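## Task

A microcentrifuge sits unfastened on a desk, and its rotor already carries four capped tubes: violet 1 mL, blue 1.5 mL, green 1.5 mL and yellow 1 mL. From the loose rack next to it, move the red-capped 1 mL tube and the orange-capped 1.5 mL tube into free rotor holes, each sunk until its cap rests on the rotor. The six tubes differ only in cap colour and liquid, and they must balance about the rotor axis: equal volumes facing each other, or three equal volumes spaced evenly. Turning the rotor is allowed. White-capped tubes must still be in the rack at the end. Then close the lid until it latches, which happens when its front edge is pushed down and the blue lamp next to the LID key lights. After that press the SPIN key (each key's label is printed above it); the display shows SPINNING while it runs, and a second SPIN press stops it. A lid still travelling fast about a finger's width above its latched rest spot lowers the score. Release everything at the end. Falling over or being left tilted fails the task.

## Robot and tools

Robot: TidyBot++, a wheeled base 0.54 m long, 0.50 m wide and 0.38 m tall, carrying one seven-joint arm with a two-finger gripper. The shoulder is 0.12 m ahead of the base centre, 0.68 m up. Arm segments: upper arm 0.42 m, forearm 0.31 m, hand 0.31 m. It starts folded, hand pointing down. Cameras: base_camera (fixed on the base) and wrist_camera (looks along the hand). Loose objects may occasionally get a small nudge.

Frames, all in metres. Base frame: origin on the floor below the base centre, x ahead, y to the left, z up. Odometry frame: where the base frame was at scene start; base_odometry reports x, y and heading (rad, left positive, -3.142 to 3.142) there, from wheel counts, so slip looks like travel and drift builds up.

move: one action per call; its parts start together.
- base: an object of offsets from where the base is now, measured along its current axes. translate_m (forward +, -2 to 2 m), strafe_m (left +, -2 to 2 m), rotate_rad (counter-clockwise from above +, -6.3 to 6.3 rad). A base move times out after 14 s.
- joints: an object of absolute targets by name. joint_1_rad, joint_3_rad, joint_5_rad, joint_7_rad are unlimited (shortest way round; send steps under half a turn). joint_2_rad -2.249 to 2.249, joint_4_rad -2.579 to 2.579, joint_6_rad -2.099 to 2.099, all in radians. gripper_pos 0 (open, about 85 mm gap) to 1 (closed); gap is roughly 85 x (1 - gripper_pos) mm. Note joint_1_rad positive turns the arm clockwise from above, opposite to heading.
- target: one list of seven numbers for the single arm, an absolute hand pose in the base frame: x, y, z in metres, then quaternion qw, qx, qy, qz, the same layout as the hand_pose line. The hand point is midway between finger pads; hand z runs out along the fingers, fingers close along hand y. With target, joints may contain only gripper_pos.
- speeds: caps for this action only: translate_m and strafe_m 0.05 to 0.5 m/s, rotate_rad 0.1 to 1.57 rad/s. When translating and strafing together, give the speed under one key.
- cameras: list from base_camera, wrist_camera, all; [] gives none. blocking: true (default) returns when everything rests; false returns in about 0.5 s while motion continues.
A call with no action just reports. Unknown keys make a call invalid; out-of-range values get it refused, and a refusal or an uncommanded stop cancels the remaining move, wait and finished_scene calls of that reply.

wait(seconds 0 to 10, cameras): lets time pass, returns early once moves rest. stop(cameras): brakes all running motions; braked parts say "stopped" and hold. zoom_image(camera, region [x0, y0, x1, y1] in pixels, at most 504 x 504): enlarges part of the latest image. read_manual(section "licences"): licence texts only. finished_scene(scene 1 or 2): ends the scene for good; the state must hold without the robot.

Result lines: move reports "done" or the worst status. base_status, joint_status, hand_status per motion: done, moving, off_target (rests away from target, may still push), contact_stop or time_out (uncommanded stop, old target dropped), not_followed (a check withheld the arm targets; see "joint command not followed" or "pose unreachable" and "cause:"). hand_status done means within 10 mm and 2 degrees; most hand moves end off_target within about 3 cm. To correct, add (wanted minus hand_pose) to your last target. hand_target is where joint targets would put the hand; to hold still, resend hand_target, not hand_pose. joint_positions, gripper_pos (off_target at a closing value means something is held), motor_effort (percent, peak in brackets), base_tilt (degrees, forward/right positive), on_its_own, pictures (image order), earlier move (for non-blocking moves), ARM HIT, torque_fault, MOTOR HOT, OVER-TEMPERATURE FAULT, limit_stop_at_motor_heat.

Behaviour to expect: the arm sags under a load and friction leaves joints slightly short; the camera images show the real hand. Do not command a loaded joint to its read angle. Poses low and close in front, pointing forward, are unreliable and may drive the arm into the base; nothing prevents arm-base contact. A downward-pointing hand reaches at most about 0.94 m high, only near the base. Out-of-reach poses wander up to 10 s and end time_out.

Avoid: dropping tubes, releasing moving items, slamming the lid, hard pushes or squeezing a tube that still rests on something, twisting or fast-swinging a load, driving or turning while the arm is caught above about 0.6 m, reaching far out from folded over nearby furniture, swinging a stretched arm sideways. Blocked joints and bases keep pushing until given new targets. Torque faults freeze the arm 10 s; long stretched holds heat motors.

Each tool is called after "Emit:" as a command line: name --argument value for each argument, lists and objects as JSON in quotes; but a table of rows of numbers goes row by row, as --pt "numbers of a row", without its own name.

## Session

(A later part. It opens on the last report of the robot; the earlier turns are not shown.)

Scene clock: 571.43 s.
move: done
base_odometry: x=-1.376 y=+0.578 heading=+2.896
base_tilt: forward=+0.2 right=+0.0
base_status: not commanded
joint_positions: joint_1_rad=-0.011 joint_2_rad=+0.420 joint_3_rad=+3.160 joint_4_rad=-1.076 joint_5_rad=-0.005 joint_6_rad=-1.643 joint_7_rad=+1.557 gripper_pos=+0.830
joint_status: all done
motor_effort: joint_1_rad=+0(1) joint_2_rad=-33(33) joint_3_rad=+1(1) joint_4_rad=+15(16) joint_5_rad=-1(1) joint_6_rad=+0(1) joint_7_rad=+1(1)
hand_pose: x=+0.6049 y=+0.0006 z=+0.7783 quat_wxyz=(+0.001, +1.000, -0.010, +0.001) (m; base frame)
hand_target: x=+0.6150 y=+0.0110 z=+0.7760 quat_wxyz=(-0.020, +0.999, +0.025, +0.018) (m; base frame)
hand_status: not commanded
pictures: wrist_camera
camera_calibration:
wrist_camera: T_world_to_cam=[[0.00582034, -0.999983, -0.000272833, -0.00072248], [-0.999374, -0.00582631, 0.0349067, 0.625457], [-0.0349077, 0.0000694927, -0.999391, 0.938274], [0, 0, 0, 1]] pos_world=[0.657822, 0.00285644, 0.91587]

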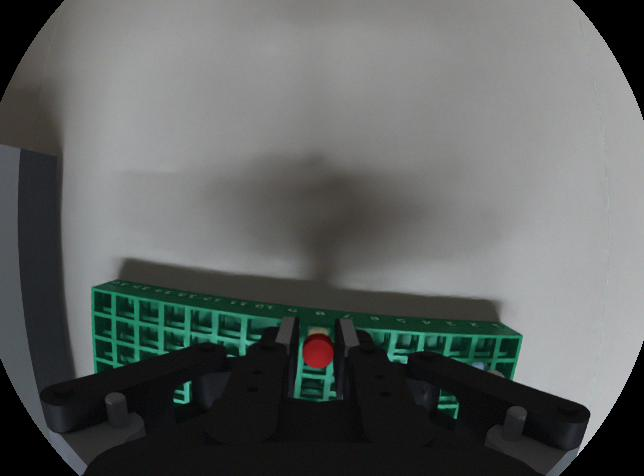

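Emit:
move --joints '{"gripper_pos": 0.9}' --cameras '[]'

Emit:
move --joints '{"gripper_pos": 0.96}' --cameras '["wrist_camera"]'

Emit:
zoom_image --camera "wrist_camera" --region '[230, 290, 400, 440]'

Scene clock: 574.47 s.
move: done
base_odometry: x=-1.376 y=+0.578 heading=+2.896
base_tilt: forward=+0.2 right=+0.0
base_status: not commanded
joint_positions: joint_1_rad=-0.011 joint_2_rad=+0.419 joint_3_rad=+3.160 joint_4_rad=-1.076 joint_5_rad=-0.005 joint_6_rad=-1.643 joint_7_rad=+1.557 gripper_pos=+0.891
joint_status: all done
motor_effort: joint_1_rad=+1(1) joint_2_rad=-32(32) joint_3_rad=+0(1) joint_4_rad=+15(16) joint_5_rad=-1(2) joint_6_rad=+0(2) joint_7_rad=+1(1)
hand_pose: x=+0.6049 y=+0.0006 z=+0.7785 quat_wxyz=(+0.001, +1.000, -0.010, +0.002) (m; base frame)
hand_target: x=+0.6150 y=+0.0110 z=+0.7760 quat_wxyz=(-0.020, +0.999, +0.025, +0.018) (m; base frame)
hand_status: not commanded
pictures: none
No camera images: "cameras" was empty.

Scene clock: 574.93 s.
move: off_target
base_odometry: x=-1.376 y=+0.578 heading=+2.896
base_tilt: forward=+0.1 right=+0.0
base_status: not commanded
joint_positions: joint_1_rad=-0.011 joint_2_rad=+0.419 joint_3_rad=+3.160 joint_4_rad=-1.076 joint_5_rad=-0.005 joint_6_rad=-1.643 joint_7_rad=+1.557 gripper_pos=+0.925
joint_status: gripper_pos off_target (ended at +0.925, target +0.960)
motor_effort: joint_1_rad=+1(1) joint_2_rad=-32(32) joint_3_rad=+1(1) joint_4_rad=+15(16) joint_5_rad=+0(1) joint_6_rad=-1(1) joint_7_rad=+1(2)
hand_pose: x=+0.6049 y=+0.0006 z=+0.7788 quat_wxyz=(+0.001, +1.000, -0.010, +0.002) (m; base frame)
hand_target: x=+0.6150 y=+0.0110 z=+0.7760 quat_wxyz=(-0.020, +0.999, +0.025, +0.018) (m; base frame)
hand_status: not commanded
pictures: wrist_camera
camera_calibration:
wrist_camera: T_world_to_cam=[[0.00582136, -0.999983, -0.000275188, -0.000722725], [-0.99942, -0.00582732, 0.0335452, 0.626508], [-0.0335462, 0.0000797501, -0.999437, 0.938005], [0, 0, 0, 1]] pos_world=[0.657616, 0.00285334, 0.916461]

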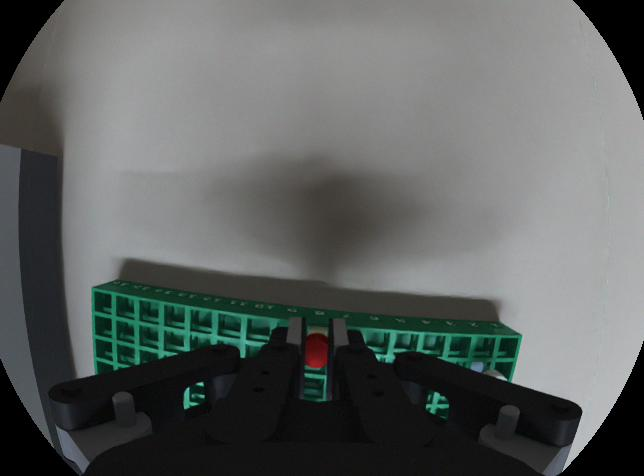

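Scaled by 2.965.

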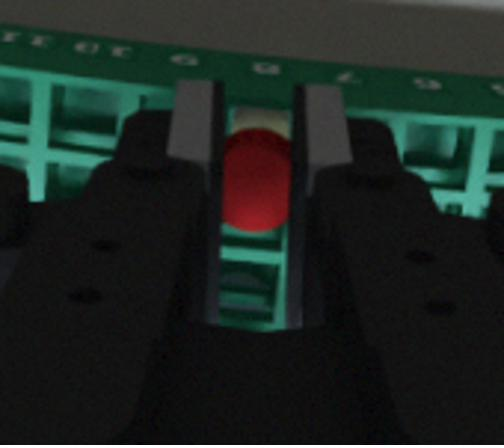

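Emit:
move --target '[0.615, 0.011, 0.90, -0.02, 1, 0.025, 0.018]' --cameras '["wrist_camera"]'

Emit:
move --base '{"strafe_m": 0.299, "translate_m": -0.009}' --cameras '["wrist_camera"]'

Scene clock: 583.57 s.
move: off_target
base_odometry: x=-1.376 y=+0.578 heading=+2.896
base_tilt: forward=+0.1 right=+0.0
base_status: not commanded
joint_positions: joint_1_rad=-0.011 joint_2_rad=+0.525 joint_3_rad=+3.160 joint_4_rad=-0.454 joint_5_rad=-0.015 joint_6_rad=-2.060 joint_7_rad=+1.557 gripper_pos=+0.925
joint_status: not commanded
motor_effort: joint_1_rad=+0(1) joint_2_rad=-34(34) joint_3_rad=+0(1) joint_4_rad=+13(17) joint_5_rad=-1(1) joint_6_rad=+1(1) joint_7_rad=+1(1)
hand_pose: x=+0.6229 y=+0.0051 z=+0.9117 quat_wxyz=(-0.002, +0.999, -0.006, +0.052) (m; base frame)
hand_target: x=+0.6170 y=+0.0110 z=+0.9001 quat_wxyz=(-0.020, +0.999, +0.025, +0.021) (m; base frame)
hand_status: off_target (0.015 m and 5.6 deg from the pose sent, 0.122 m and 5.0 deg at the start; a joint's target at an end of its range on 49 of 49 steps)
pictures: wrist_camera
camera_calibration:
wrist_camera: T_world_to_cam=[[0.0151677, -0.999871, -0.0053449, 0.00250654], [-0.997724, -0.0147835, -0.0657909, 0.729621], [0.0657034, 0.00633063, -0.997819, 1.00811], [0, 0, 0, 1]] pos_world=[0.661686, 0.00691056, 1.05393]

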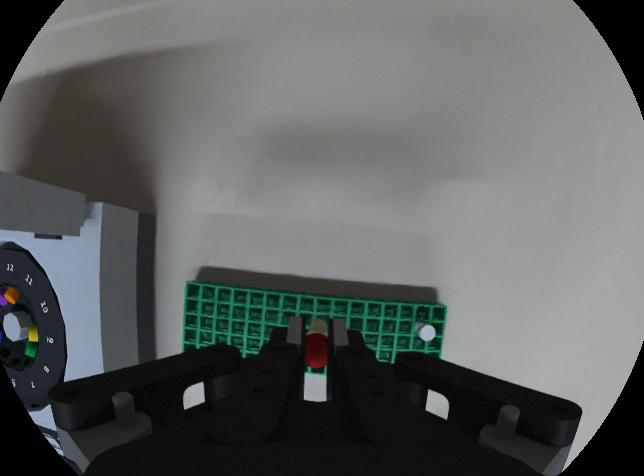

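Scene clock: 585.50 s.
move: done
base_odometry: x=-1.440 y=+0.285 heading=+2.896
base_tilt: forward=+0.2 right=+0.0
base_status: done
joint_positions: joint_1_rad=-0.007 joint_2_rad=+0.531 joint_3_rad=+3.160 joint_4_rad=-0.452 joint_5_rad=-0.022 joint_6_rad=-2.065 joint_7_rad=+1.557 gripper_pos=+0.925
joint_status: not commanded
motor_effort: joint_1_rad=+1(4) joint_2_rad=-34(35) joint_3_rad=+0(1) joint_4_rad=+14(15) joint_5_rad=-1(2) joint_6_rad=+0(1) joint_7_rad=+1(2)
hand_pose: x=+0.6231 y=+0.0052 z=+0.9090 quat_wxyz=(-0.005, +0.999, -0.006, +0.047) (m; base frame)
hand_target: x=+0.6170 y=+0.0110 z=+0.9001 quat_wxyz=(-0.020, +0.999, +0.025, +0.021) (m; base frame)
hand_status: not commanded
pictures: wrist_camera
camera_calibration:
wrist_camera: T_world_to_cam=[[0.0153779, -0.999819, -0.0112325, 0.00780531], [-0.998269, -0.0147143, -0.056945, 0.72194], [0.0567694, 0.0120887, -0.998314, 1.01144], [0, 0, 0, 1]] pos_world=[0.663151, 0.00619964, 1.05094]

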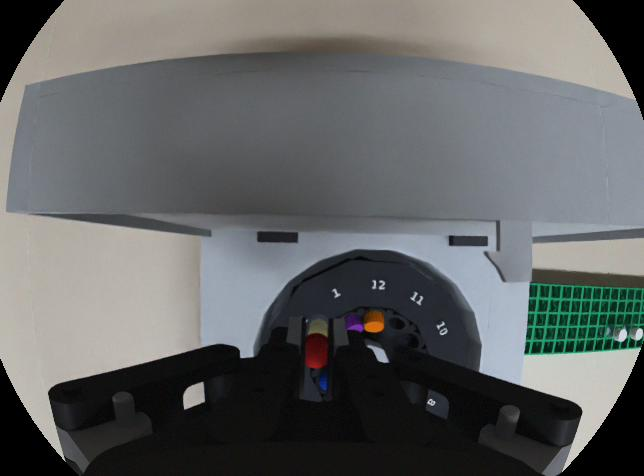

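Emit:
move --target '[0.608, 0.009, 0.855, -0.02, 1, 0.025, 0.018]' --cameras '["wrist_camera"]'

Emit:
zoom_image --camera "wrist_camera" --region '[260, 260, 440, 420]'

Scene clock: 590.07 s.
move: off_target
base_odometry: x=-1.440 y=+0.285 heading=+2.896
base_tilt: forward=+0.1 right=+0.0
base_status: not commanded
joint_positions: joint_1_rad=-0.007 joint_2_rad=+0.431 joint_3_rad=+3.160 joint_4_rad=-0.762 joint_5_rad=-0.022 joint_6_rad=-1.918 joint_7_rad=+1.557 gripper_pos=+0.925
joint_status: not commanded
motor_effort: joint_1_rad=+0(1) joint_2_rad=-28(34) joint_3_rad=+0(1) joint_4_rad=+12(15) joint_5_rad=-1(1) joint_6_rad=+0(2) joint_7_rad=+1(1)
hand_pose: x=+0.5967 y=+0.0047 z=+0.8691 quat_wxyz=(-0.007, +1.000, -0.008, +0.016) (m; base frame)
hand_target: x=+0.6080 y=+0.0090 z=+0.8550 quat_wxyz=(-0.020, +0.999, +0.025, +0.018) (m; base frame)
hand_status: off_target (0.019 m and 4.1 deg from the pose sent, 0.056 m and 5.1 deg at the start)
pictures: wrist_camera
camera_calibration:
wrist_camera: T_world_to_cam=[[0.0102104, -0.999823, -0.0158122, 0.0143733], [-0.999927, -0.0103108, 0.00628125, 0.639312], [-0.00644317, 0.0157469, -0.999855, 1.01209], [0, 0, 0, 1]] pos_world=[0.645639, 0.00502517, 1.00816]

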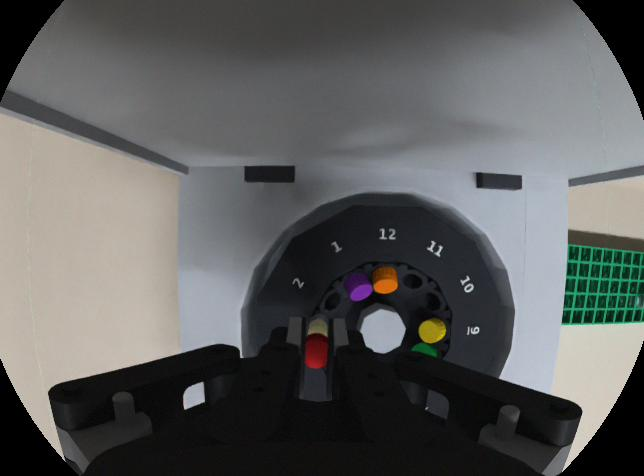

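Scaled by 2.800.

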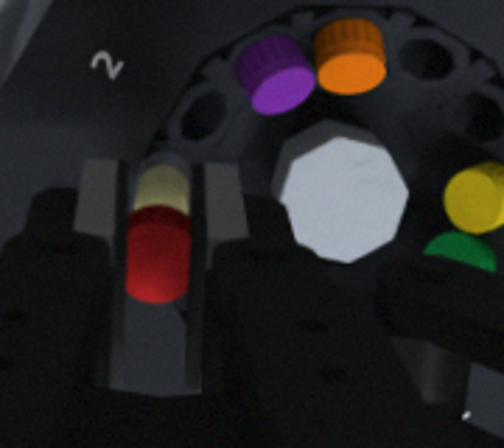

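Emit:
move --base '{"translate_m": 0.006, "strafe_m": -0.007}' --target '[0.608, 0.009, 0.842, -0.02, 1, 0.025, 0.018]' --cameras '["wrist_camera"]'

Emit:
zoom_image --camera "wrist_camera" --region '[260, 260, 440, 420]'

Scene clock: 595.17 s.
move: off_target
base_odometry: x=-1.444 y=+0.294 heading=+2.896
base_tilt: forward=+0.1 right=+0.0
base_status: done
joint_positions: joint_1_rad=+0.005 joint_2_rad=+0.414 joint_3_rad=+3.164 joint_4_rad=-0.828 joint_5_rad=-0.023 joint_6_rad=-1.871 joint_7_rad=+1.557 gripper_pos=+0.925
joint_status: not commanded
motor_effort: joint_1_rad=-1(5) joint_2_rad=-29(33) joint_3_rad=-2(3) joint_4_rad=+15(15) joint_5_rad=-3(5) joint_6_rad=+0(2) joint_7_rad=+1(1)
hand_pose: x=+0.5949 y=-0.0024 z=+0.8573 quat_wxyz=(-0.006, +1.000, -0.016, +0.014) (m; base frame)
hand_target: x=+0.6080 y=+0.0090 z=+0.8420 quat_wxyz=(-0.020, +0.999, +0.025, +0.018) (m; base frame)
hand_status: off_target (0.023 m and 5.0 deg from the pose sent, 0.030 m and 4.1 deg at the start)
pictures: wrist_camera
camera_calibration:
wrist_camera: T_world_to_cam=[[-0.00637041, -0.999862, -0.0153264, 0.0165656], [-0.999941, 0.00623502, 0.00886534, 0.635342], [-0.00876856, 0.015382, -0.999843, 1.00175], [0, 0, 0, 1]] pos_world=[0.644194, -0.00280693, 0.996214]

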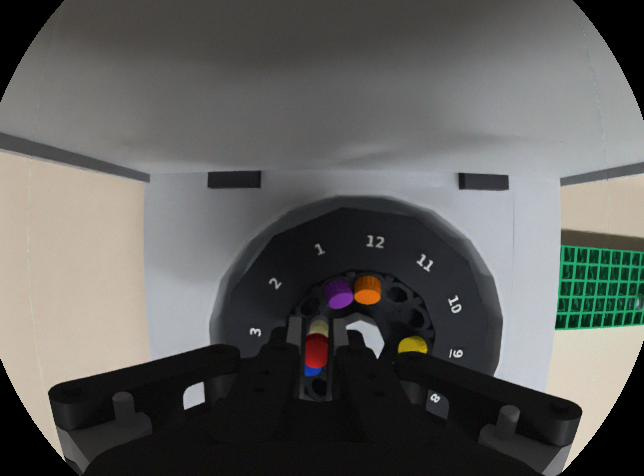

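Scaled by 2.800.

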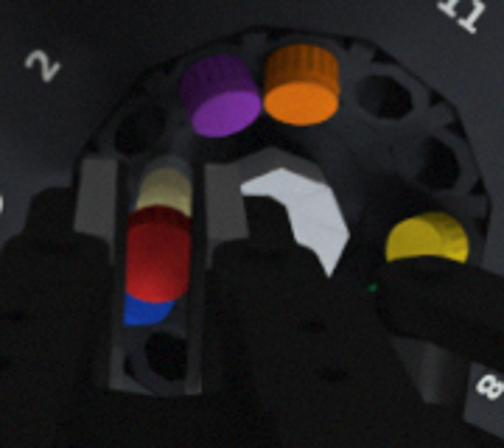

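Emit:
move --base '{"translate_m": 0.0097, "strafe_m": -0.0035}' --cameras '[]'

Emit:
move --base '{"translate_m": 0.0045, "strafe_m": -0.0108}' --cameras '["wrist_camera"]'

Emit:
zoom_image --camera "wrist_camera" --region '[220, 260, 400, 420]'

Scene clock: 600.90 s.
move: done
base_odometry: x=-1.452 y=+0.299 heading=+2.897
base_tilt: forward=+0.1 right=+0.0
base_status: done
joint_positions: joint_1_rad=+0.004 joint_2_rad=+0.402 joint_3_rad=+3.162 joint_4_rad=-0.846 joint_5_rad=-0.023 joint_6_rad=-1.873 joint_7_rad=+1.559 gripper_pos=+0.925
joint_status: not commanded
motor_effort: joint_1_rad=+0(4) joint_2_rad=-28(29) joint_3_rad=+0(2) joint_4_rad=+16(17) joint_5_rad=-1(3) joint_6_rad=+4(7) joint_7_rad=+1(2)
hand_pose: x=+0.5884 y=-0.0010 z=+0.8577 quat_wxyz=(-0.007, +1.000, -0.014, +0.010) (m; base frame)
hand_target: x=+0.6080 y=+0.0090 z=+0.8420 quat_wxyz=(-0.020, +0.999, +0.025, +0.018) (m; base frame)
hand_status: not commanded
pictures: none
No camera images: "cameras" was empty.

Scene clock: 601.50 s.
move: done
base_odometry: x=-1.454 y=+0.311 heading=+2.897
base_tilt: forward=+0.1 right=+0.0
base_status: done
joint_positions: joint_1_rad=-0.004 joint_2_rad=+0.397 joint_3_rad=+3.154 joint_4_rad=-0.853 joint_5_rad=-0.027 joint_6_rad=-1.873 joint_7_rad=+1.561 gripper_pos=+0.925
joint_status: not commanded
motor_effort: joint_1_rad=+4(6) joint_2_rad=-24(27) joint_3_rad=+3(4) joint_4_rad=+17(19) joint_5_rad=+0(2) joint_6_rad=+6(8) joint_7_rad=+0(1)
hand_pose: x=+0.5858 y=+0.0068 z=+0.8577 quat_wxyz=(-0.011, +1.000, -0.005, +0.009) (m; base frame)
hand_target: x=+0.6080 y=+0.0090 z=+0.8420 quat_wxyz=(-0.020, +0.999, +0.025, +0.018) (m; base frame)
hand_status: not commanded
pictures: wrist_camera
camera_calibration:
wrist_camera: T_world_to_cam=[[0.0167509, -0.999571, -0.0240072, 0.0195343], [-0.99967, -0.0172101, 0.0190531, 0.617421], [-0.0194581, 0.0236801, -0.99953, 1.00791], [0, 0, 0, 1]] pos_world=[0.636502, 0.00628442, 0.996142]

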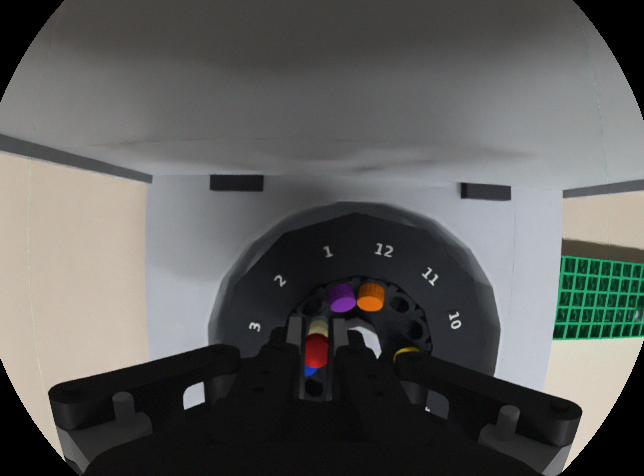

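Scaled by 2.800.

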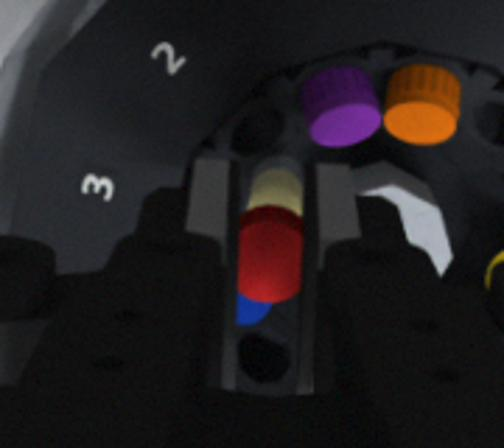

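Emit:
move --base '{"translate_m": -0.013, "strafe_m": 0.018}' --cameras '[]'

Emit:
move --target '[0.616, 0.009, 0.846, -0.02, 1, 0.025, 0.012]' --cameras '["wrist_camera"]'

Emit:
zoom_image --camera "wrist_camera" --region '[240, 260, 420, 420]'

Scene clock: 605.40 s.
move: done
base_odometry: x=-1.446 y=+0.290 heading=+2.897
base_tilt: forward=+0.1 right=+0.0
base_status: done
joint_positions: joint_1_rad=+0.010 joint_2_rad=+0.401 joint_3_rad=+3.168 joint_4_rad=-0.847 joint_5_rad=-0.027 joint_6_rad=-1.849 joint_7_rad=+1.561 gripper_pos=+0.925
joint_status: not commanded
motor_effort: joint_1_rad=-4(5) joint_2_rad=-27(30) joint_3_rad=-3(4) joint_4_rad=+14(16) joint_5_rad=-6(7) joint_6_rad=+1(7) joint_7_rad=+2(2)
hand_pose: x=+0.5956 y=-0.0052 z=+0.8579 quat_wxyz=(-0.007, +1.000, -0.018, +0.022) (m; base frame)
hand_target: x=+0.6080 y=+0.0090 z=+0.8420 quat_wxyz=(-0.020, +0.999, +0.025, +0.018) (m; base frame)
hand_status: not commanded
pictures: none
No camera images: "cameras" was empty.

Scene clock: 606.23 s.
move: off_target
base_odometry: x=-1.446 y=+0.290 heading=+2.897
base_tilt: forward=+0.1 right=+0.0
base_status: not commanded
joint_positions: joint_1_rad=+0.010 joint_2_rad=+0.429 joint_3_rad=+3.168 joint_4_rad=-0.782 joint_5_rad=-0.027 joint_6_rad=-1.870 joint_7_rad=+1.561 gripper_pos=+0.925
joint_status: not commanded
motor_effort: joint_1_rad=-3(5) joint_2_rad=-28(28) joint_3_rad=-2(4) joint_4_rad=+15(16) joint_5_rad=-5(6) joint_6_rad=+5(5) joint_7_rad=+1(1)
hand_pose: x=+0.6075 y=-0.0053 z=+0.8645 quat_wxyz=(-0.007, +0.999, -0.018, +0.031) (m; base frame)
hand_target: x=+0.6160 y=+0.0090 z=+0.8460 quat_wxyz=(-0.020, +0.999, +0.025, +0.012) (m; base frame)
hand_status: off_target (0.025 m and 5.5 deg from the pose sent, 0.028 m and 5.3 deg at the start)
pictures: wrist_camera
camera_calibration:
wrist_camera: T_world_to_cam=[[-0.00877186, -0.999825, -0.0165058, 0.0162663], [-0.99967, 0.00916652, -0.0239881, 0.676167], [0.0241352, 0.0162899, -0.999576, 0.988933], [0, 0, 0, 1]] pos_world=[0.652219, -0.00604425, 1.005]

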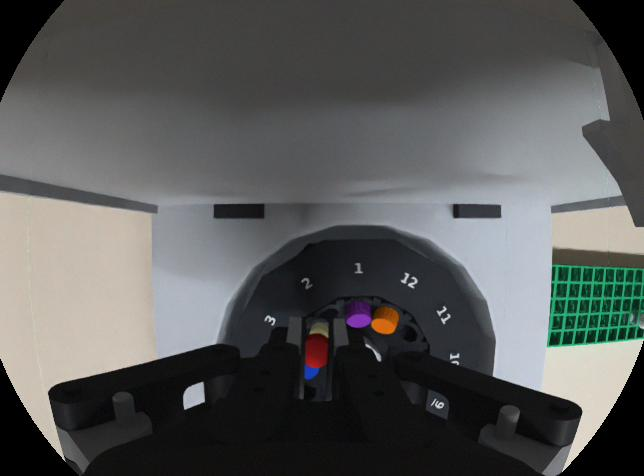

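Scaled by 2.800.

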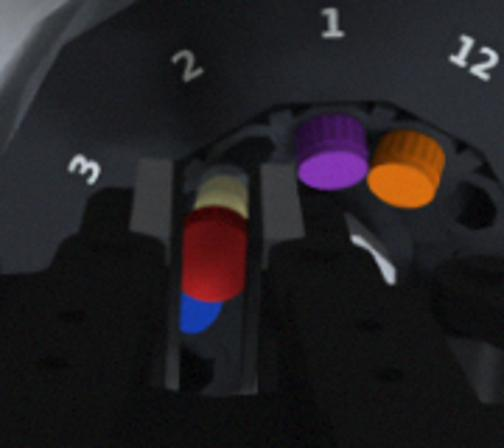

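Emit:
move --base '{"translate_m": 0.006, "strafe_m": -0.014}' --cameras '["wrist_camera"]'

Emit:
zoom_image --camera "wrist_camera" --region '[240, 260, 420, 420]'

Scene clock: 616.27 s.
move: done
base_odometry: x=-1.448 y=+0.305 heading=+2.897
base_tilt: forward=+0.1 right=+0.0
base_status: done
joint_positions: joint_1_rad=+0.011 joint_2_rad=+0.431 joint_3_rad=+3.167 joint_4_rad=-0.778 joint_5_rad=-0.027 joint_6_rad=-1.870 joint_7_rad=+1.561 gripper_pos=+0.925
joint_status: not commanded
motor_effort: joint_1_rad=-1(3) joint_2_rad=-28(29) joint_3_rad=-1(3) joint_4_rad=+15(16) joint_5_rad=-2(5) joint_6_rad=+3(5) joint_7_rad=+1(1)
hand_pose: x=+0.6085 y=-0.0052 z=+0.8646 quat_wxyz=(-0.007, +0.999, -0.017, +0.031) (m; base frame)
hand_target: x=+0.6160 y=+0.0090 z=+0.8460 quat_wxyz=(-0.020, +0.999, +0.025, +0.012) (m; base frame)
hand_status: not commanded
pictures: wrist_camera
camera_calibration:
wrist_camera: T_world_to_cam=[[-0.00842211, -0.999821, -0.0169546, 0.0165512], [-0.999649, 0.00884413, -0.024972, 0.678031], [0.0251175, 0.0167384, -0.999544, 0.988343], [0, 0, 0, 1]] pos_world=[0.653108, -0.00599163, 1.00511]

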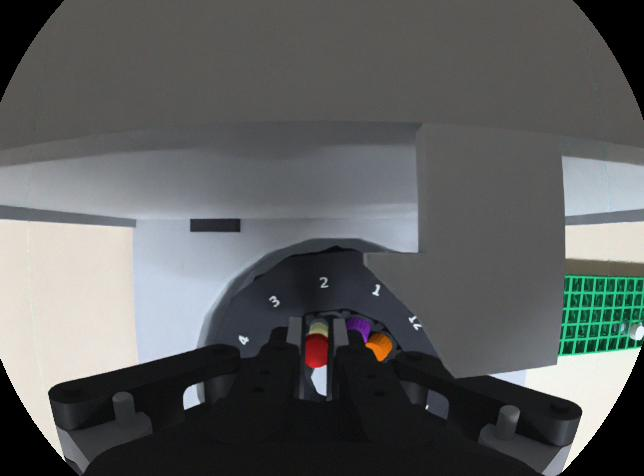

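Scaled by 2.800.

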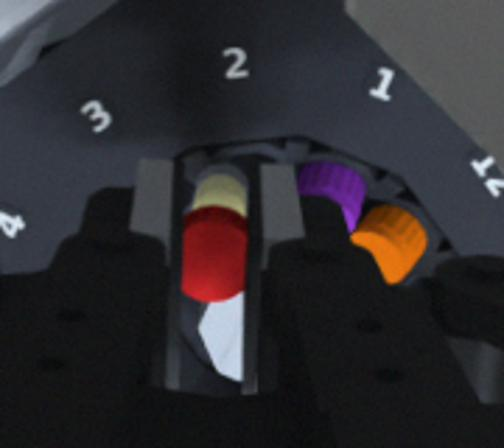

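Emit:
move --target '[0.612, 0.009, 0.864, -0.02, 1, 0.025, 0.012]' --cameras '[]'

Emit:
move --base '{"translate_m": -0.048}' --cameras '[]'

Emit:
move --base '{"strafe_m": -0.027}' --cameras '["wrist_camera"]'

Emit:
zoom_image --camera "wrist_camera" --region '[230, 240, 410, 400]'

Scene clock: 632.27 s.
move: off_target
base_odometry: x=-1.448 y=+0.305 heading=+2.897
base_tilt: forward=+0.2 right=+0.0
base_status: not commanded
joint_positions: joint_1_rad=+0.011 joint_2_rad=+0.457 joint_3_rad=+3.167 joint_4_rad=-0.705 joint_5_rad=-0.027 joint_6_rad=-1.899 joint_7_rad=+1.561 gripper_pos=+0.925
joint_status: not commanded
motor_effort: joint_1_rad=+0(1) joint_2_rad=-33(33) joint_3_rad=+0(1) joint_4_rad=+15(16) joint_5_rad=-1(2) joint_6_rad=+1(4) joint_7_rad=+1(2)
hand_pose: x=+0.6185 y=-0.0053 z=+0.8737 quat_wxyz=(-0.007, +0.999, -0.017, +0.040) (m; base frame)
hand_target: x=+0.6120 y=+0.0090 z=+0.8640 quat_wxyz=(-0.020, +0.999, +0.025, +0.012) (m; base frame)
hand_status: off_target (0.018 m and 6.0 deg from the pose sent, 0.015 m and 5.5 deg at the start)
pictures: none
No camera images: "cameras" was empty.

Scene clock: 633.33 s.
move: done
base_odometry: x=-1.402 y=+0.293 heading=+2.897
base_tilt: forward=+0.2 right=+0.0
base_status: done
joint_positions: joint_1_rad=+0.011 joint_2_rad=+0.464 joint_3_rad=+3.167 joint_4_rad=-0.704 joint_5_rad=-0.027 joint_6_rad=-1.906 joint_7_rad=+1.561 gripper_pos=+0.925
joint_status: not commanded
motor_effort: joint_1_rad=+0(2) joint_2_rad=-33(36) joint_3_rad=+1(1) joint_4_rad=+15(16) joint_5_rad=-1(1) joint_6_rad=-1(2) joint_7_rad=+2(2)
hand_pose: x=+0.6178 y=-0.0053 z=+0.8707 quat_wxyz=(-0.007, +0.999, -0.017, +0.034) (m; base frame)
hand_target: x=+0.6120 y=+0.0090 z=+0.8640 quat_wxyz=(-0.020, +0.999, +0.025, +0.012) (m; base frame)
hand_status: not commanded
pictures: none
No camera images: "cameras" was empty.

Scene clock: 634.13 s.
move: done
base_odometry: x=-1.395 y=+0.319 heading=+2.896
base_tilt: forward=+0.1 right=+0.0
base_status: done
joint_positions: joint_1_rad=+0.011 joint_2_rad=+0.464 joint_3_rad=+3.166 joint_4_rad=-0.704 joint_5_rad=-0.027 joint_6_rad=-1.906 joint_7_rad=+1.561 gripper_pos=+0.925
joint_status: not commanded
motor_effort: joint_1_rad=+0(4) joint_2_rad=-33(35) joint_3_rad=+0(2) joint_4_rad=+15(16) joint_5_rad=-1(2) joint_6_rad=+0(1) joint_7_rad=+1(2)
hand_pose: x=+0.6178 y=-0.0049 z=+0.8707 quat_wxyz=(-0.007, +0.999, -0.016, +0.034) (m; base frame)
hand_target: x=+0.6120 y=+0.0090 z=+0.8640 quat_wxyz=(-0.020, +0.999, +0.025, +0.012) (m; base frame)
hand_status: not commanded
pictures: wrist_camera
camera_calibration:
wrist_camera: T_world_to_cam=[[-0.00611851, -0.999851, -0.0161429, 0.014964], [-0.999512, 0.00660913, -0.0305162, 0.692184], [0.0306184, 0.0159483, -0.999404, 0.990683], [0, 0, 0, 1]] pos_world=[0.661605, -0.00541266, 1.01146]

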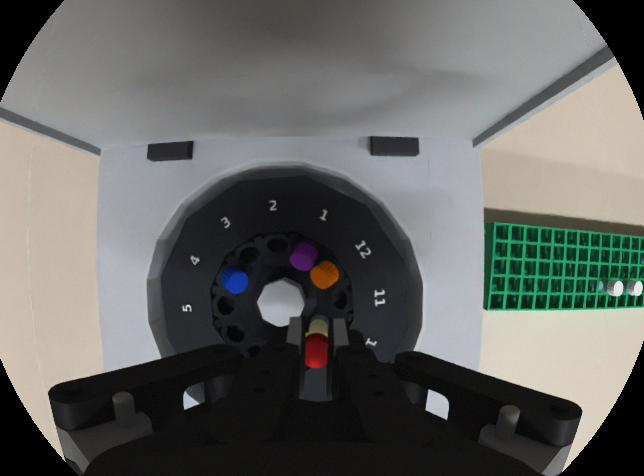

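Scaled by 2.800.

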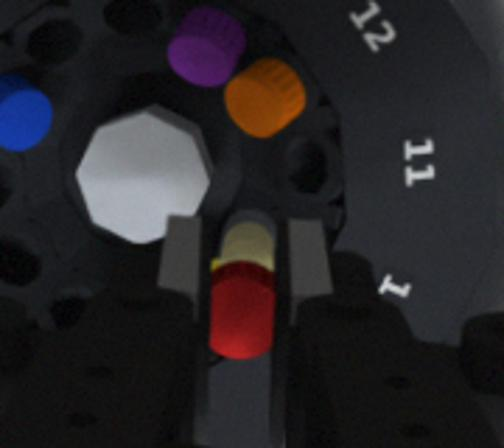

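Emit:
move --base '{"translate_m": -0.004, "strafe_m": -0.006}' --target '[0.607, 0.009, 0.854, -0.02, 1, 0.025, 0.012]' --cameras '["wrist_camera"]'

Emit:
zoom_image --camera "wrist_camera" --region '[230, 240, 410, 400]'

Scene clock: 639.80 s.
move: off_target
base_odometry: x=-1.390 y=+0.324 heading=+2.896
base_tilt: forward=+0.2 right=+0.0
base_status: done
joint_positions: joint_1_rad=+0.008 joint_2_rad=+0.440 joint_3_rad=+3.164 joint_4_rad=-0.753 joint_5_rad=-0.028 joint_6_rad=-1.895 joint_7_rad=+1.561 gripper_pos=+0.925
joint_status: not commanded
motor_effort: joint_1_rad=+2(4) joint_2_rad=-30(36) joint_3_rad=+2(2) joint_4_rad=+14(15) joint_5_rad=+1(2) joint_6_rad=-2(3) joint_7_rad=+1(1)
hand_pose: x=+0.6074 y=-0.0021 z=+0.8674 quat_wxyz=(-0.008, +1.000, -0.014, +0.027) (m; base frame)
hand_target: x=+0.6070 y=+0.0090 z=+0.8540 quat_wxyz=(-0.020, +0.999, +0.025, +0.012) (m; base frame)
hand_status: off_target (0.017 m and 4.9 deg from the pose sent, 0.024 m and 5.6 deg at the start)
pictures: wrist_camera
camera_calibration:
wrist_camera: T_world_to_cam=[[-0.00143836, -0.999814, -0.0192388, 0.0174675], [-0.999871, 0.0017459, -0.0159786, 0.669273], [0.0160092, 0.0192133, -0.999687, 0.996789], [0, 0, 0, 1]] pos_world=[0.653254, -0.00285585, 1.00751]

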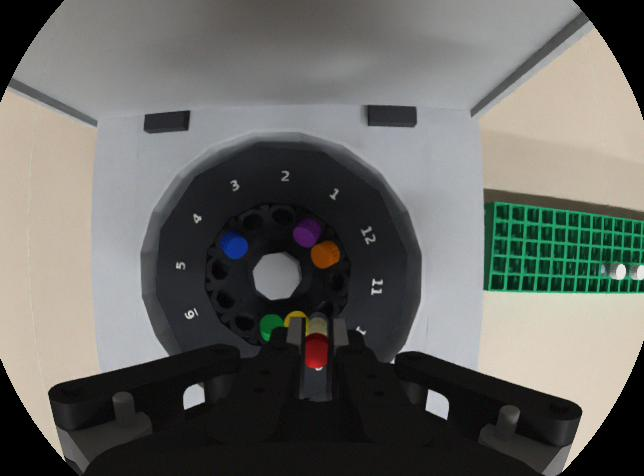

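Scaled by 2.800.

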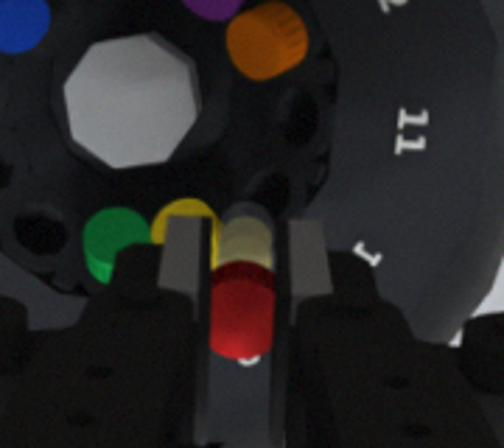

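Emit:
move --base '{"translate_m": -0.004, "strafe_m": 0.0107}' --cameras '[]'

Emit:
move --base '{"translate_m": -0.003, "strafe_m": 0.0127}' --cameras '["wrist_camera"]'

Emit:
zoom_image --camera "wrist_camera" --region '[230, 240, 410, 400]'

Scene clock: 643.73 s.
move: done
base_odometry: x=-1.389 y=+0.313 heading=+2.896
base_tilt: forward=+0.1 right=+0.0
base_status: done
joint_positions: joint_1_rad=+0.004 joint_2_rad=+0.440 joint_3_rad=+3.162 joint_4_rad=-0.759 joint_5_rad=-0.029 joint_6_rad=-1.895 joint_7_rad=+1.561 gripper_pos=+0.925
joint_status: not commanded
motor_effort: joint_1_rad=+1(5) joint_2_rad=-30(32) joint_3_rad=+1(3) joint_4_rad=+13(15) joint_5_rad=+0(2) joint_6_rad=-2(2) joint_7_rad=+1(1)
hand_pose: x=+0.6062 y=+0.0005 z=+0.8658 quat_wxyz=(-0.009, +1.000, -0.011, +0.024) (m; base frame)
hand_target: x=+0.6070 y=+0.0090 z=+0.8540 quat_wxyz=(-0.020, +0.999, +0.025, +0.012) (m; base frame)
hand_status: not commanded
pictures: none
No camera images: "cameras" was empty.

Scene clock: 644.40 s.
move: done
base_odometry: x=-1.389 y=+0.300 heading=+2.897
base_tilt: forward=+0.1 right=+0.0
base_status: done
joint_positions: joint_1_rad=+0.002 joint_2_rad=+0.439 joint_3_rad=+3.161 joint_4_rad=-0.759 joint_5_rad=-0.029 joint_6_rad=-1.894 joint_7_rad=+1.561 gripper_pos=+0.925
joint_status: not commanded
motor_effort: joint_1_rad=+0(4) joint_2_rad=-31(32) joint_3_rad=+0(2) joint_4_rad=+13(14) joint_5_rad=-2(3) joint_6_rad=-3(3) joint_7_rad=+1(1)
hand_pose: x=+0.6066 y=+0.0019 z=+0.8661 quat_wxyz=(-0.009, +1.000, -0.010, +0.025) (m; base frame)
hand_target: x=+0.6070 y=+0.0090 z=+0.8540 quat_wxyz=(-0.020, +0.999, +0.025, +0.012) (m; base frame)
hand_status: not commanded
pictures: wrist_camera
camera_calibration:
wrist_camera: T_world_to_cam=[[0.00683135, -0.999759, -0.0208659, 0.0178439], [-0.999898, -0.00656776, -0.0126752, 0.665559], [0.0125351, 0.0209504, -0.999702, 0.997544], [0, 0, 0, 1]] pos_world=[0.652865, 0.0013119, 1.00606]

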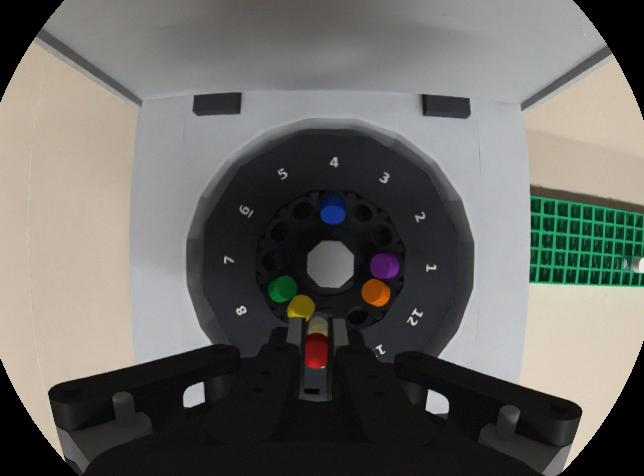

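Scaled by 2.800.

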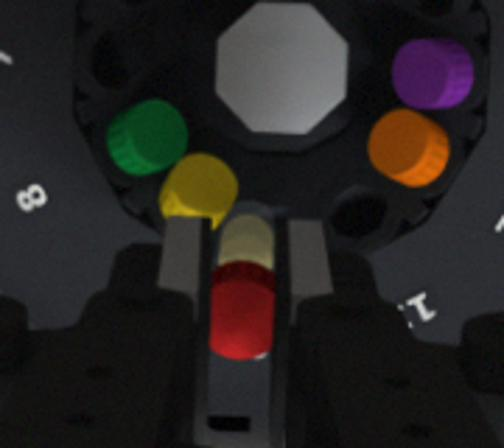

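Emit:
move --base '{"translate_m": 0.007, "strafe_m": 0.0135}' --cameras '["wrist_camera"]'

Emit:
zoom_image --camera "wrist_camera" --region '[230, 240, 410, 400]'

Scene clock: 647.37 s.
move: done
base_odometry: x=-1.399 y=+0.288 heading=+2.897
base_tilt: forward=+0.2 right=+0.0
base_status: done
joint_positions: joint_1_rad=+0.002 joint_2_rad=+0.439 joint_3_rad=+3.162 joint_4_rad=-0.762 joint_5_rad=-0.029 joint_6_rad=-1.891 joint_7_rad=+1.561 gripper_pos=+0.925
joint_status: not commanded
motor_effort: joint_1_rad=+0(3) joint_2_rad=-30(33) joint_3_rad=-1(2) joint_4_rad=+13(14) joint_5_rad=-2(3) joint_6_rad=-1(4) joint_7_rad=+1(1)
hand_pose: x=+0.6068 y=+0.0017 z=+0.8656 quat_wxyz=(-0.009, +1.000, -0.010, +0.025) (m; base frame)
hand_target: x=+0.6070 y=+0.0090 z=+0.8540 quat_wxyz=(-0.020, +0.999, +0.025, +0.012) (m; base frame)
hand_status: not commanded
pictures: wrist_camera
camera_calibration:
wrist_camera: T_world_to_cam=[[0.00630851, -0.999763, -0.0208501, 0.0179121], [-0.99989, -0.00602689, -0.0135424, 0.66653], [0.0134135, 0.0209333, -0.999691, 0.996529], [0, 0, 0, 1]] pos_world=[0.652976, 0.00106437, 1.00562]

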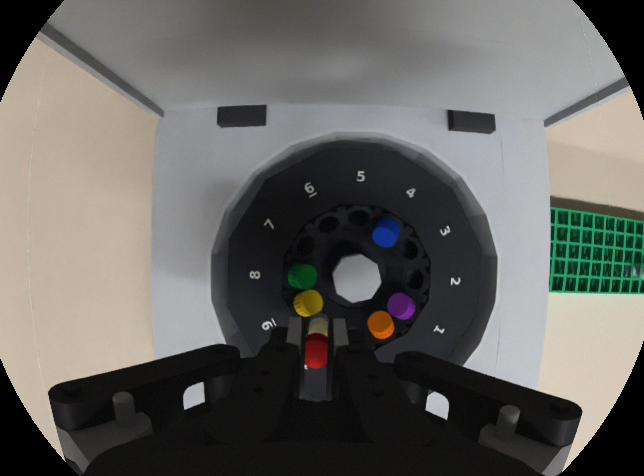

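Scaled by 2.800.

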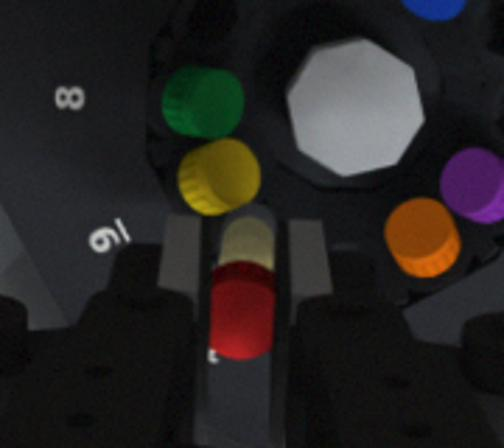

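Emit:
move --target '[0.60, 0.009, 0.885, -0.02, 1, 0.025, 0.012]' --cameras '[]'

Emit:
move --target '[0.545, 0.038, 0.87, 0, 0.9288, -0.02, 0.3706]' --base '{"strafe_m": -0.05}' --cameras '["wrist_camera"]'

Scene clock: 654.93 s.
move: off_target
base_odometry: x=-1.399 y=+0.288 heading=+2.897
base_tilt: forward=+0.1 right=+0.0
base_status: not commanded
joint_positions: joint_1_rad=+0.002 joint_2_rad=+0.453 joint_3_rad=+3.162 joint_4_rad=-0.646 joint_5_rad=-0.029 joint_6_rad=-1.969 joint_7_rad=+1.561 gripper_pos=+0.925
joint_status: not commanded
motor_effort: joint_1_rad=+0(1) joint_2_rad=-32(33) joint_3_rad=+0(1) joint_4_rad=+14(16) joint_5_rad=-2(2) joint_6_rad=+0(2) joint_7_rad=+1(2)
hand_pose: x=+0.6062 y=+0.0018 z=+0.8926 quat_wxyz=(-0.009, +0.999, -0.009, +0.037) (m; base frame)
hand_target: x=+0.6000 y=+0.0090 z=+0.8850 quat_wxyz=(-0.020, +0.999, +0.025, +0.012) (m; base frame)
hand_status: off_target (0.012 m and 5.0 deg from the pose sent, 0.022 m and 4.5 deg at the start)
pictures: none
No camera images: "cameras" was empty.

Scene clock: 657.70 s.
move: off_target
base_odometry: x=-1.387 y=+0.337 heading=+2.897
base_tilt: forward=+0.1 right=+0.0
base_status: done
joint_positions: joint_1_rad=+0.006 joint_2_rad=-0.227 joint_3_rad=+3.007 joint_4_rad=-1.775 joint_5_rad=+0.055 joint_6_rad=-0.880 joint_7_rad=+1.424 gripper_pos=+0.925
joint_status: not commanded
motor_effort: joint_1_rad=+1(5) joint_2_rad=-13(34) joint_3_rad=+2(3) joint_4_rad=+19(20) joint_5_rad=+0(2) joint_6_rad=+5(6) joint_7_rad=+1(2)
hand_pose: x=+0.5387 y=+0.0464 z=+0.8631 quat_wxyz=(-0.007, +0.937, +0.004, +0.350) (m; base frame)
hand_target: x=+0.5450 y=+0.0380 z=+0.8700 quat_wxyz=(+0.000, +0.929, -0.020, +0.371) (m; base frame)
hand_status: off_target (0.013 m and 3.8 deg from the pose sent, 0.075 m and 39.3 deg at the start)
pictures: wrist_camera
camera_calibration:
wrist_camera: T_world_to_cam=[[0.0345182, -0.999398, 0.00352165, 0.0267309], [-0.778117, -0.0290864, -0.627446, 1.01016], [0.62717, 0.0189181, -0.778652, 0.472731], [0, 0, 0, 1]] pos_world=[0.488621, 0.0471537, 1.00182]

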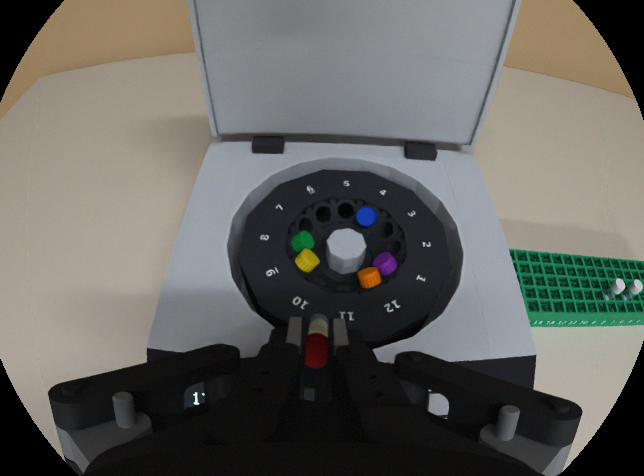

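Emit:
move --target '[0.550, 0.030, 0.862, 0.006, 0.9225, -0.024, 0.386]' --base '{"translate_m": 0.045}' --cameras '["wrist_camera"]'

Emit:
zoom_image --camera "wrist_camera" --region '[270, 220, 400, 350]'

Scene clock: 661.10 s.
move: off_target
base_odometry: x=-1.430 y=+0.348 heading=+2.897
base_tilt: forward=+0.1 right=+0.0
base_status: done
joint_positions: joint_1_rad=+0.020 joint_2_rad=-0.240 joint_3_rad=+3.000 joint_4_rad=-1.830 joint_5_rad=+0.071 joint_6_rad=-0.799 joint_7_rad=+1.416 gripper_pos=+0.925
joint_status: not commanded
motor_effort: joint_1_rad=+0(1) joint_2_rad=-12(16) joint_3_rad=+1(2) joint_4_rad=+19(20) joint_5_rad=+0(0) joint_6_rad=+5(6) joint_7_rad=+1(1)
hand_pose: x=+0.5430 y=+0.0417 z=+0.8570 quat_wxyz=(-0.002, +0.929, +0.003, +0.369) (m; base frame)
hand_target: x=+0.5500 y=+0.0300 z=+0.8620 quat_wxyz=(+0.006, +0.922, -0.024, +0.386) (m; base frame)
hand_status: off_target (0.015 m and 3.8 deg from the pose sent, 0.020 m and 5.7 deg at the start)
pictures: wrist_camera
camera_calibration:
wrist_camera: T_world_to_cam=[[0.0277021, -0.999516, 0.0141686, 0.0164826], [-0.75199, -0.0301761, -0.658484, 1.02199], [0.658593, 0.00758671, -0.752462, 0.426312], [0, 0, 0, 1]] pos_world=[0.487301, 0.0440799, 0.993512]

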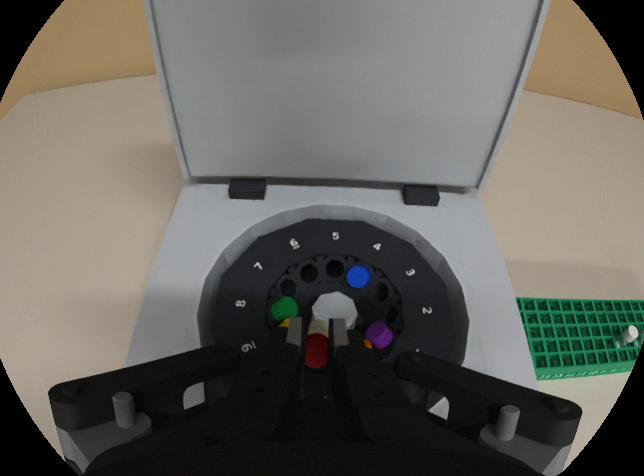

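Scaled by 3.877.

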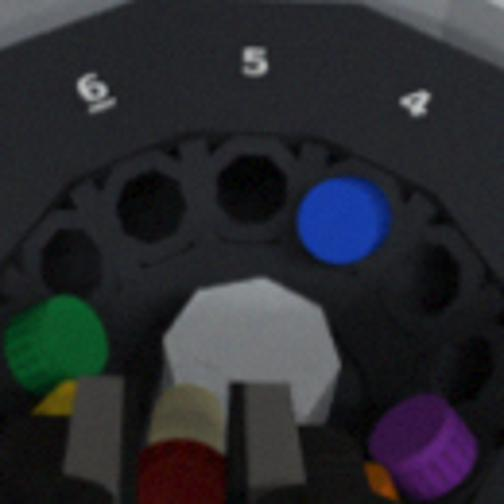

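Emit:
move --base '{"translate_m": 0.022, "strafe_m": -0.010}' --cameras '[]'

Emit:
move --target '[0.551, 0.030, 0.848, 0.006, 0.920, -0.028, 0.392]' --cameras '["wrist_camera"]'

Emit:
zoom_image --camera "wrist_camera" --region '[280, 270, 370, 340]'

Scene clock: 665.97 s.
move: done
base_odometry: x=-1.449 y=+0.362 heading=+2.898
base_tilt: forward=+0.1 right=+0.0
base_status: done
joint_positions: joint_1_rad=+0.021 joint_2_rad=-0.241 joint_3_rad=+2.997 joint_4_rad=-1.831 joint_5_rad=+0.073 joint_6_rad=-0.795 joint_7_rad=+1.416 gripper_pos=+0.925
joint_status: not commanded
motor_effort: joint_1_rad=+0(1) joint_2_rad=-12(15) joint_3_rad=+1(3) joint_4_rad=+18(20) joint_5_rad=+0(1) joint_6_rad=+6(6) joint_7_rad=+1(1)
hand_pose: x=+0.5435 y=+0.0419 z=+0.8576 quat_wxyz=(-0.001, +0.929, +0.004, +0.371) (m; base frame)
hand_target: x=+0.5500 y=+0.0300 z=+0.8620 quat_wxyz=(+0.006, +0.922, -0.024, +0.386) (m; base frame)
hand_status: not commanded
pictures: none
No camera images: "cameras" was empty.

Scene clock: 666.90 s.
move: off_target
base_odometry: x=-1.449 y=+0.362 heading=+2.898
base_tilt: forward=+0.1 right=+0.0
base_status: not commanded
joint_positions: joint_1_rad=+0.035 joint_2_rad=-0.245 joint_3_rad=+2.983 joint_4_rad=-1.876 joint_5_rad=+0.084 joint_6_rad=-0.724 joint_7_rad=+1.392 gripper_pos=+0.925
joint_status: not commanded
motor_effort: joint_1_rad=+0(1) joint_2_rad=-11(12) joint_3_rad=+1(3) joint_4_rad=+18(20) joint_5_rad=+0(1) joint_6_rad=+4(6) joint_7_rad=+1(1)
hand_pose: x=+0.5480 y=+0.0421 z=+0.8508 quat_wxyz=(-0.002, +0.923, -0.002, +0.385) (m; base frame)
hand_target: x=+0.5510 y=+0.0300 z=+0.8480 quat_wxyz=(+0.006, +0.920, -0.028, +0.392) (m; base frame)
hand_status: off_target (0.013 m and 3.3 deg from the pose sent, 0.017 m and 4.6 deg at the start)
pictures: wrist_camera
camera_calibration:
wrist_camera: T_world_to_cam=[[0.0187029, -0.999763, 0.011177, 0.0243286], [-0.729116, -0.0212873, -0.684059, 1.03056], [0.684134, 0.00464457, -0.729341, 0.384827], [0, 0, 0, 1]] pos_world=[0.48767, 0.0444733, 0.985362]

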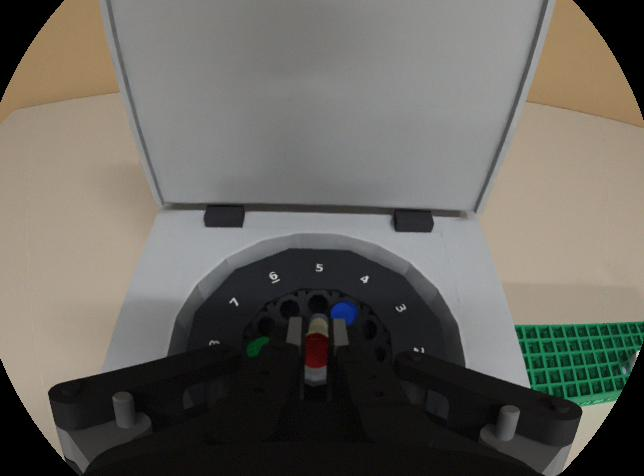

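Scaled by 5.600.

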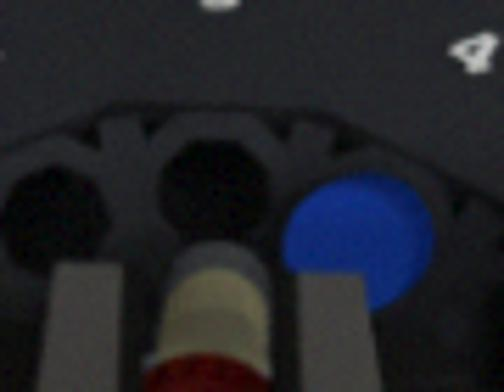

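Emit:
move --base '{"translate_m": 0.004}' --target '[0.553, 0.030, 0.837, 0.006, 0.920, -0.028, 0.392]' --cameras '["wrist_camera"]'

Emit:
zoom_image --camera "wrist_camera" --region '[280, 270, 370, 340]'

Scene clock: 670.07 s.
move: off_target
base_odometry: x=-1.453 y=+0.364 heading=+2.897
base_tilt: forward=+0.1 right=+0.0
base_status: done
joint_positions: joint_1_rad=+0.038 joint_2_rad=-0.245 joint_3_rad=+2.978 joint_4_rad=-1.904 joint_5_rad=+0.091 joint_6_rad=-0.683 joint_7_rad=+1.382 gripper_pos=+0.925
joint_status: not commanded
motor_effort: joint_1_rad=+0(1) joint_2_rad=-11(15) joint_3_rad=+1(3) joint_4_rad=+18(19) joint_5_rad=+0(1) joint_6_rad=+4(6) joint_7_rad=+1(1)
hand_pose: x=+0.5501 y=+0.0423 z=+0.8447 quat_wxyz=(-0.002, +0.920, -0.002, +0.391) (m; base frame)
hand_target: x=+0.5530 y=+0.0300 z=+0.8370 quat_wxyz=(+0.006, +0.920, -0.028, +0.392) (m; base frame)
hand_status: off_target (0.015 m and 3.1 deg from the pose sent, 0.019 m and 3.3 deg at the start)
pictures: wrist_camera
camera_calibration:
wrist_camera: T_world_to_cam=[[0.0175238, -0.999788, 0.0107874, 0.0255917], [-0.720371, -0.0201068, -0.693297, 1.03084], [0.693367, 0.00437823, -0.720571, 0.366414], [0, 0, 0, 1]] pos_world=[0.488081, 0.0447089, 0.978431]

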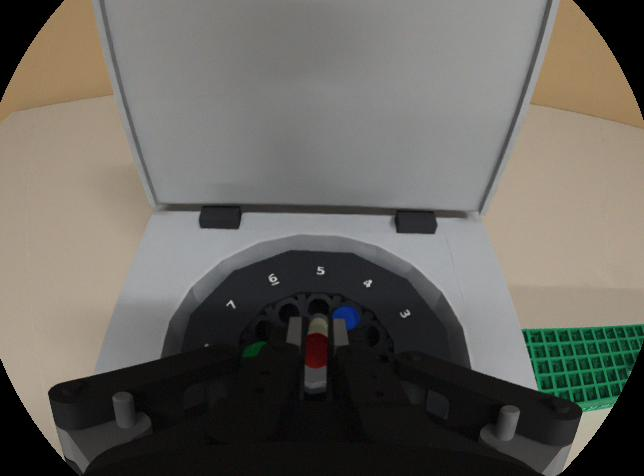

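Scaled by 5.600.

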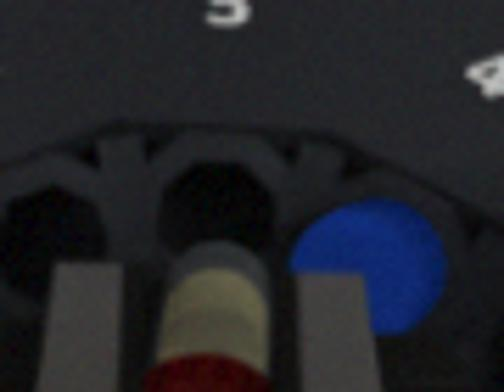

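Emit:
move --base '{"translate_m": 0.005}' --target '[0.554, 0.030, 0.831, 0.006, 0.922, -0.028, 0.387]' --cameras '["wrist_camera"]'

Emit:
zoom_image --camera "wrist_camera" --region '[280, 270, 370, 340]'

Scene clock: 672.37 s.
move: off_target
base_odometry: x=-1.458 y=+0.365 heading=+2.897
base_tilt: forward=+0.2 right=+0.0
base_status: done
joint_positions: joint_1_rad=+0.038 joint_2_rad=-0.242 joint_3_rad=+2.977 joint_4_rad=-1.911 joint_5_rad=+0.095 joint_6_rad=-0.680 joint_7_rad=+1.377 gripper_pos=+0.925
joint_status: not commanded
motor_effort: joint_1_rad=+0(1) joint_2_rad=-10(15) joint_3_rad=+1(2) joint_4_rad=+17(19) joint_5_rad=-1(1) joint_6_rad=+4(6) joint_7_rad=+1(1)
hand_pose: x=+0.5496 y=+0.0414 z=+0.8408 quat_wxyz=(-0.001, +0.921, -0.003, +0.389) (m; base frame)
hand_target: x=+0.5540 y=+0.0300 z=+0.8310 quat_wxyz=(+0.006, +0.922, -0.028, +0.387) (m; base frame)
hand_status: off_target (0.016 m and 3.0 deg from the pose sent, 0.019 m and 3.1 deg at the start)
pictures: wrist_camera
camera_calibration:
wrist_camera: T_world_to_cam=[[0.0152059, -0.999811, 0.0121151, 0.0248775], [-0.724316, -0.0193672, -0.689196, 1.02646], [0.6893, 0.00170472, -0.724474, 0.369627], [0, 0, 0, 1]] pos_world=[0.488319, 0.0441223, 0.974915]

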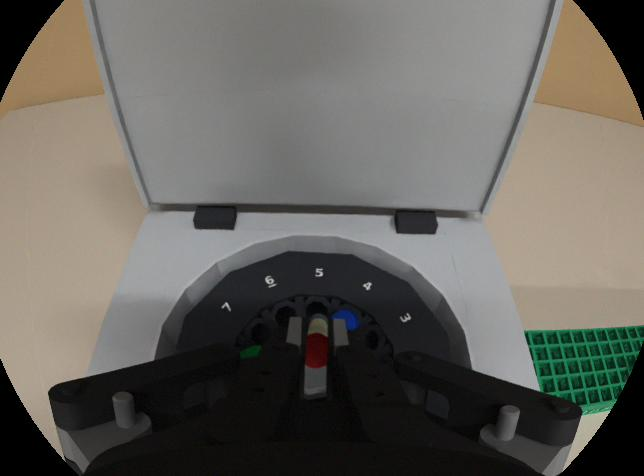

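Scaled by 5.600.

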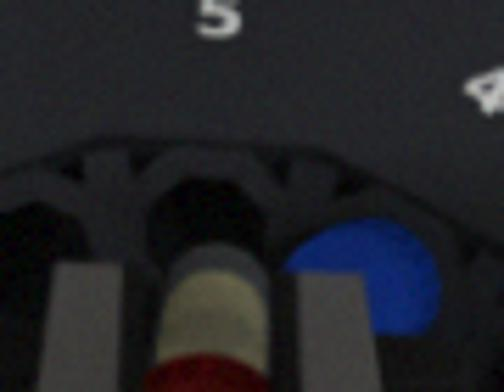

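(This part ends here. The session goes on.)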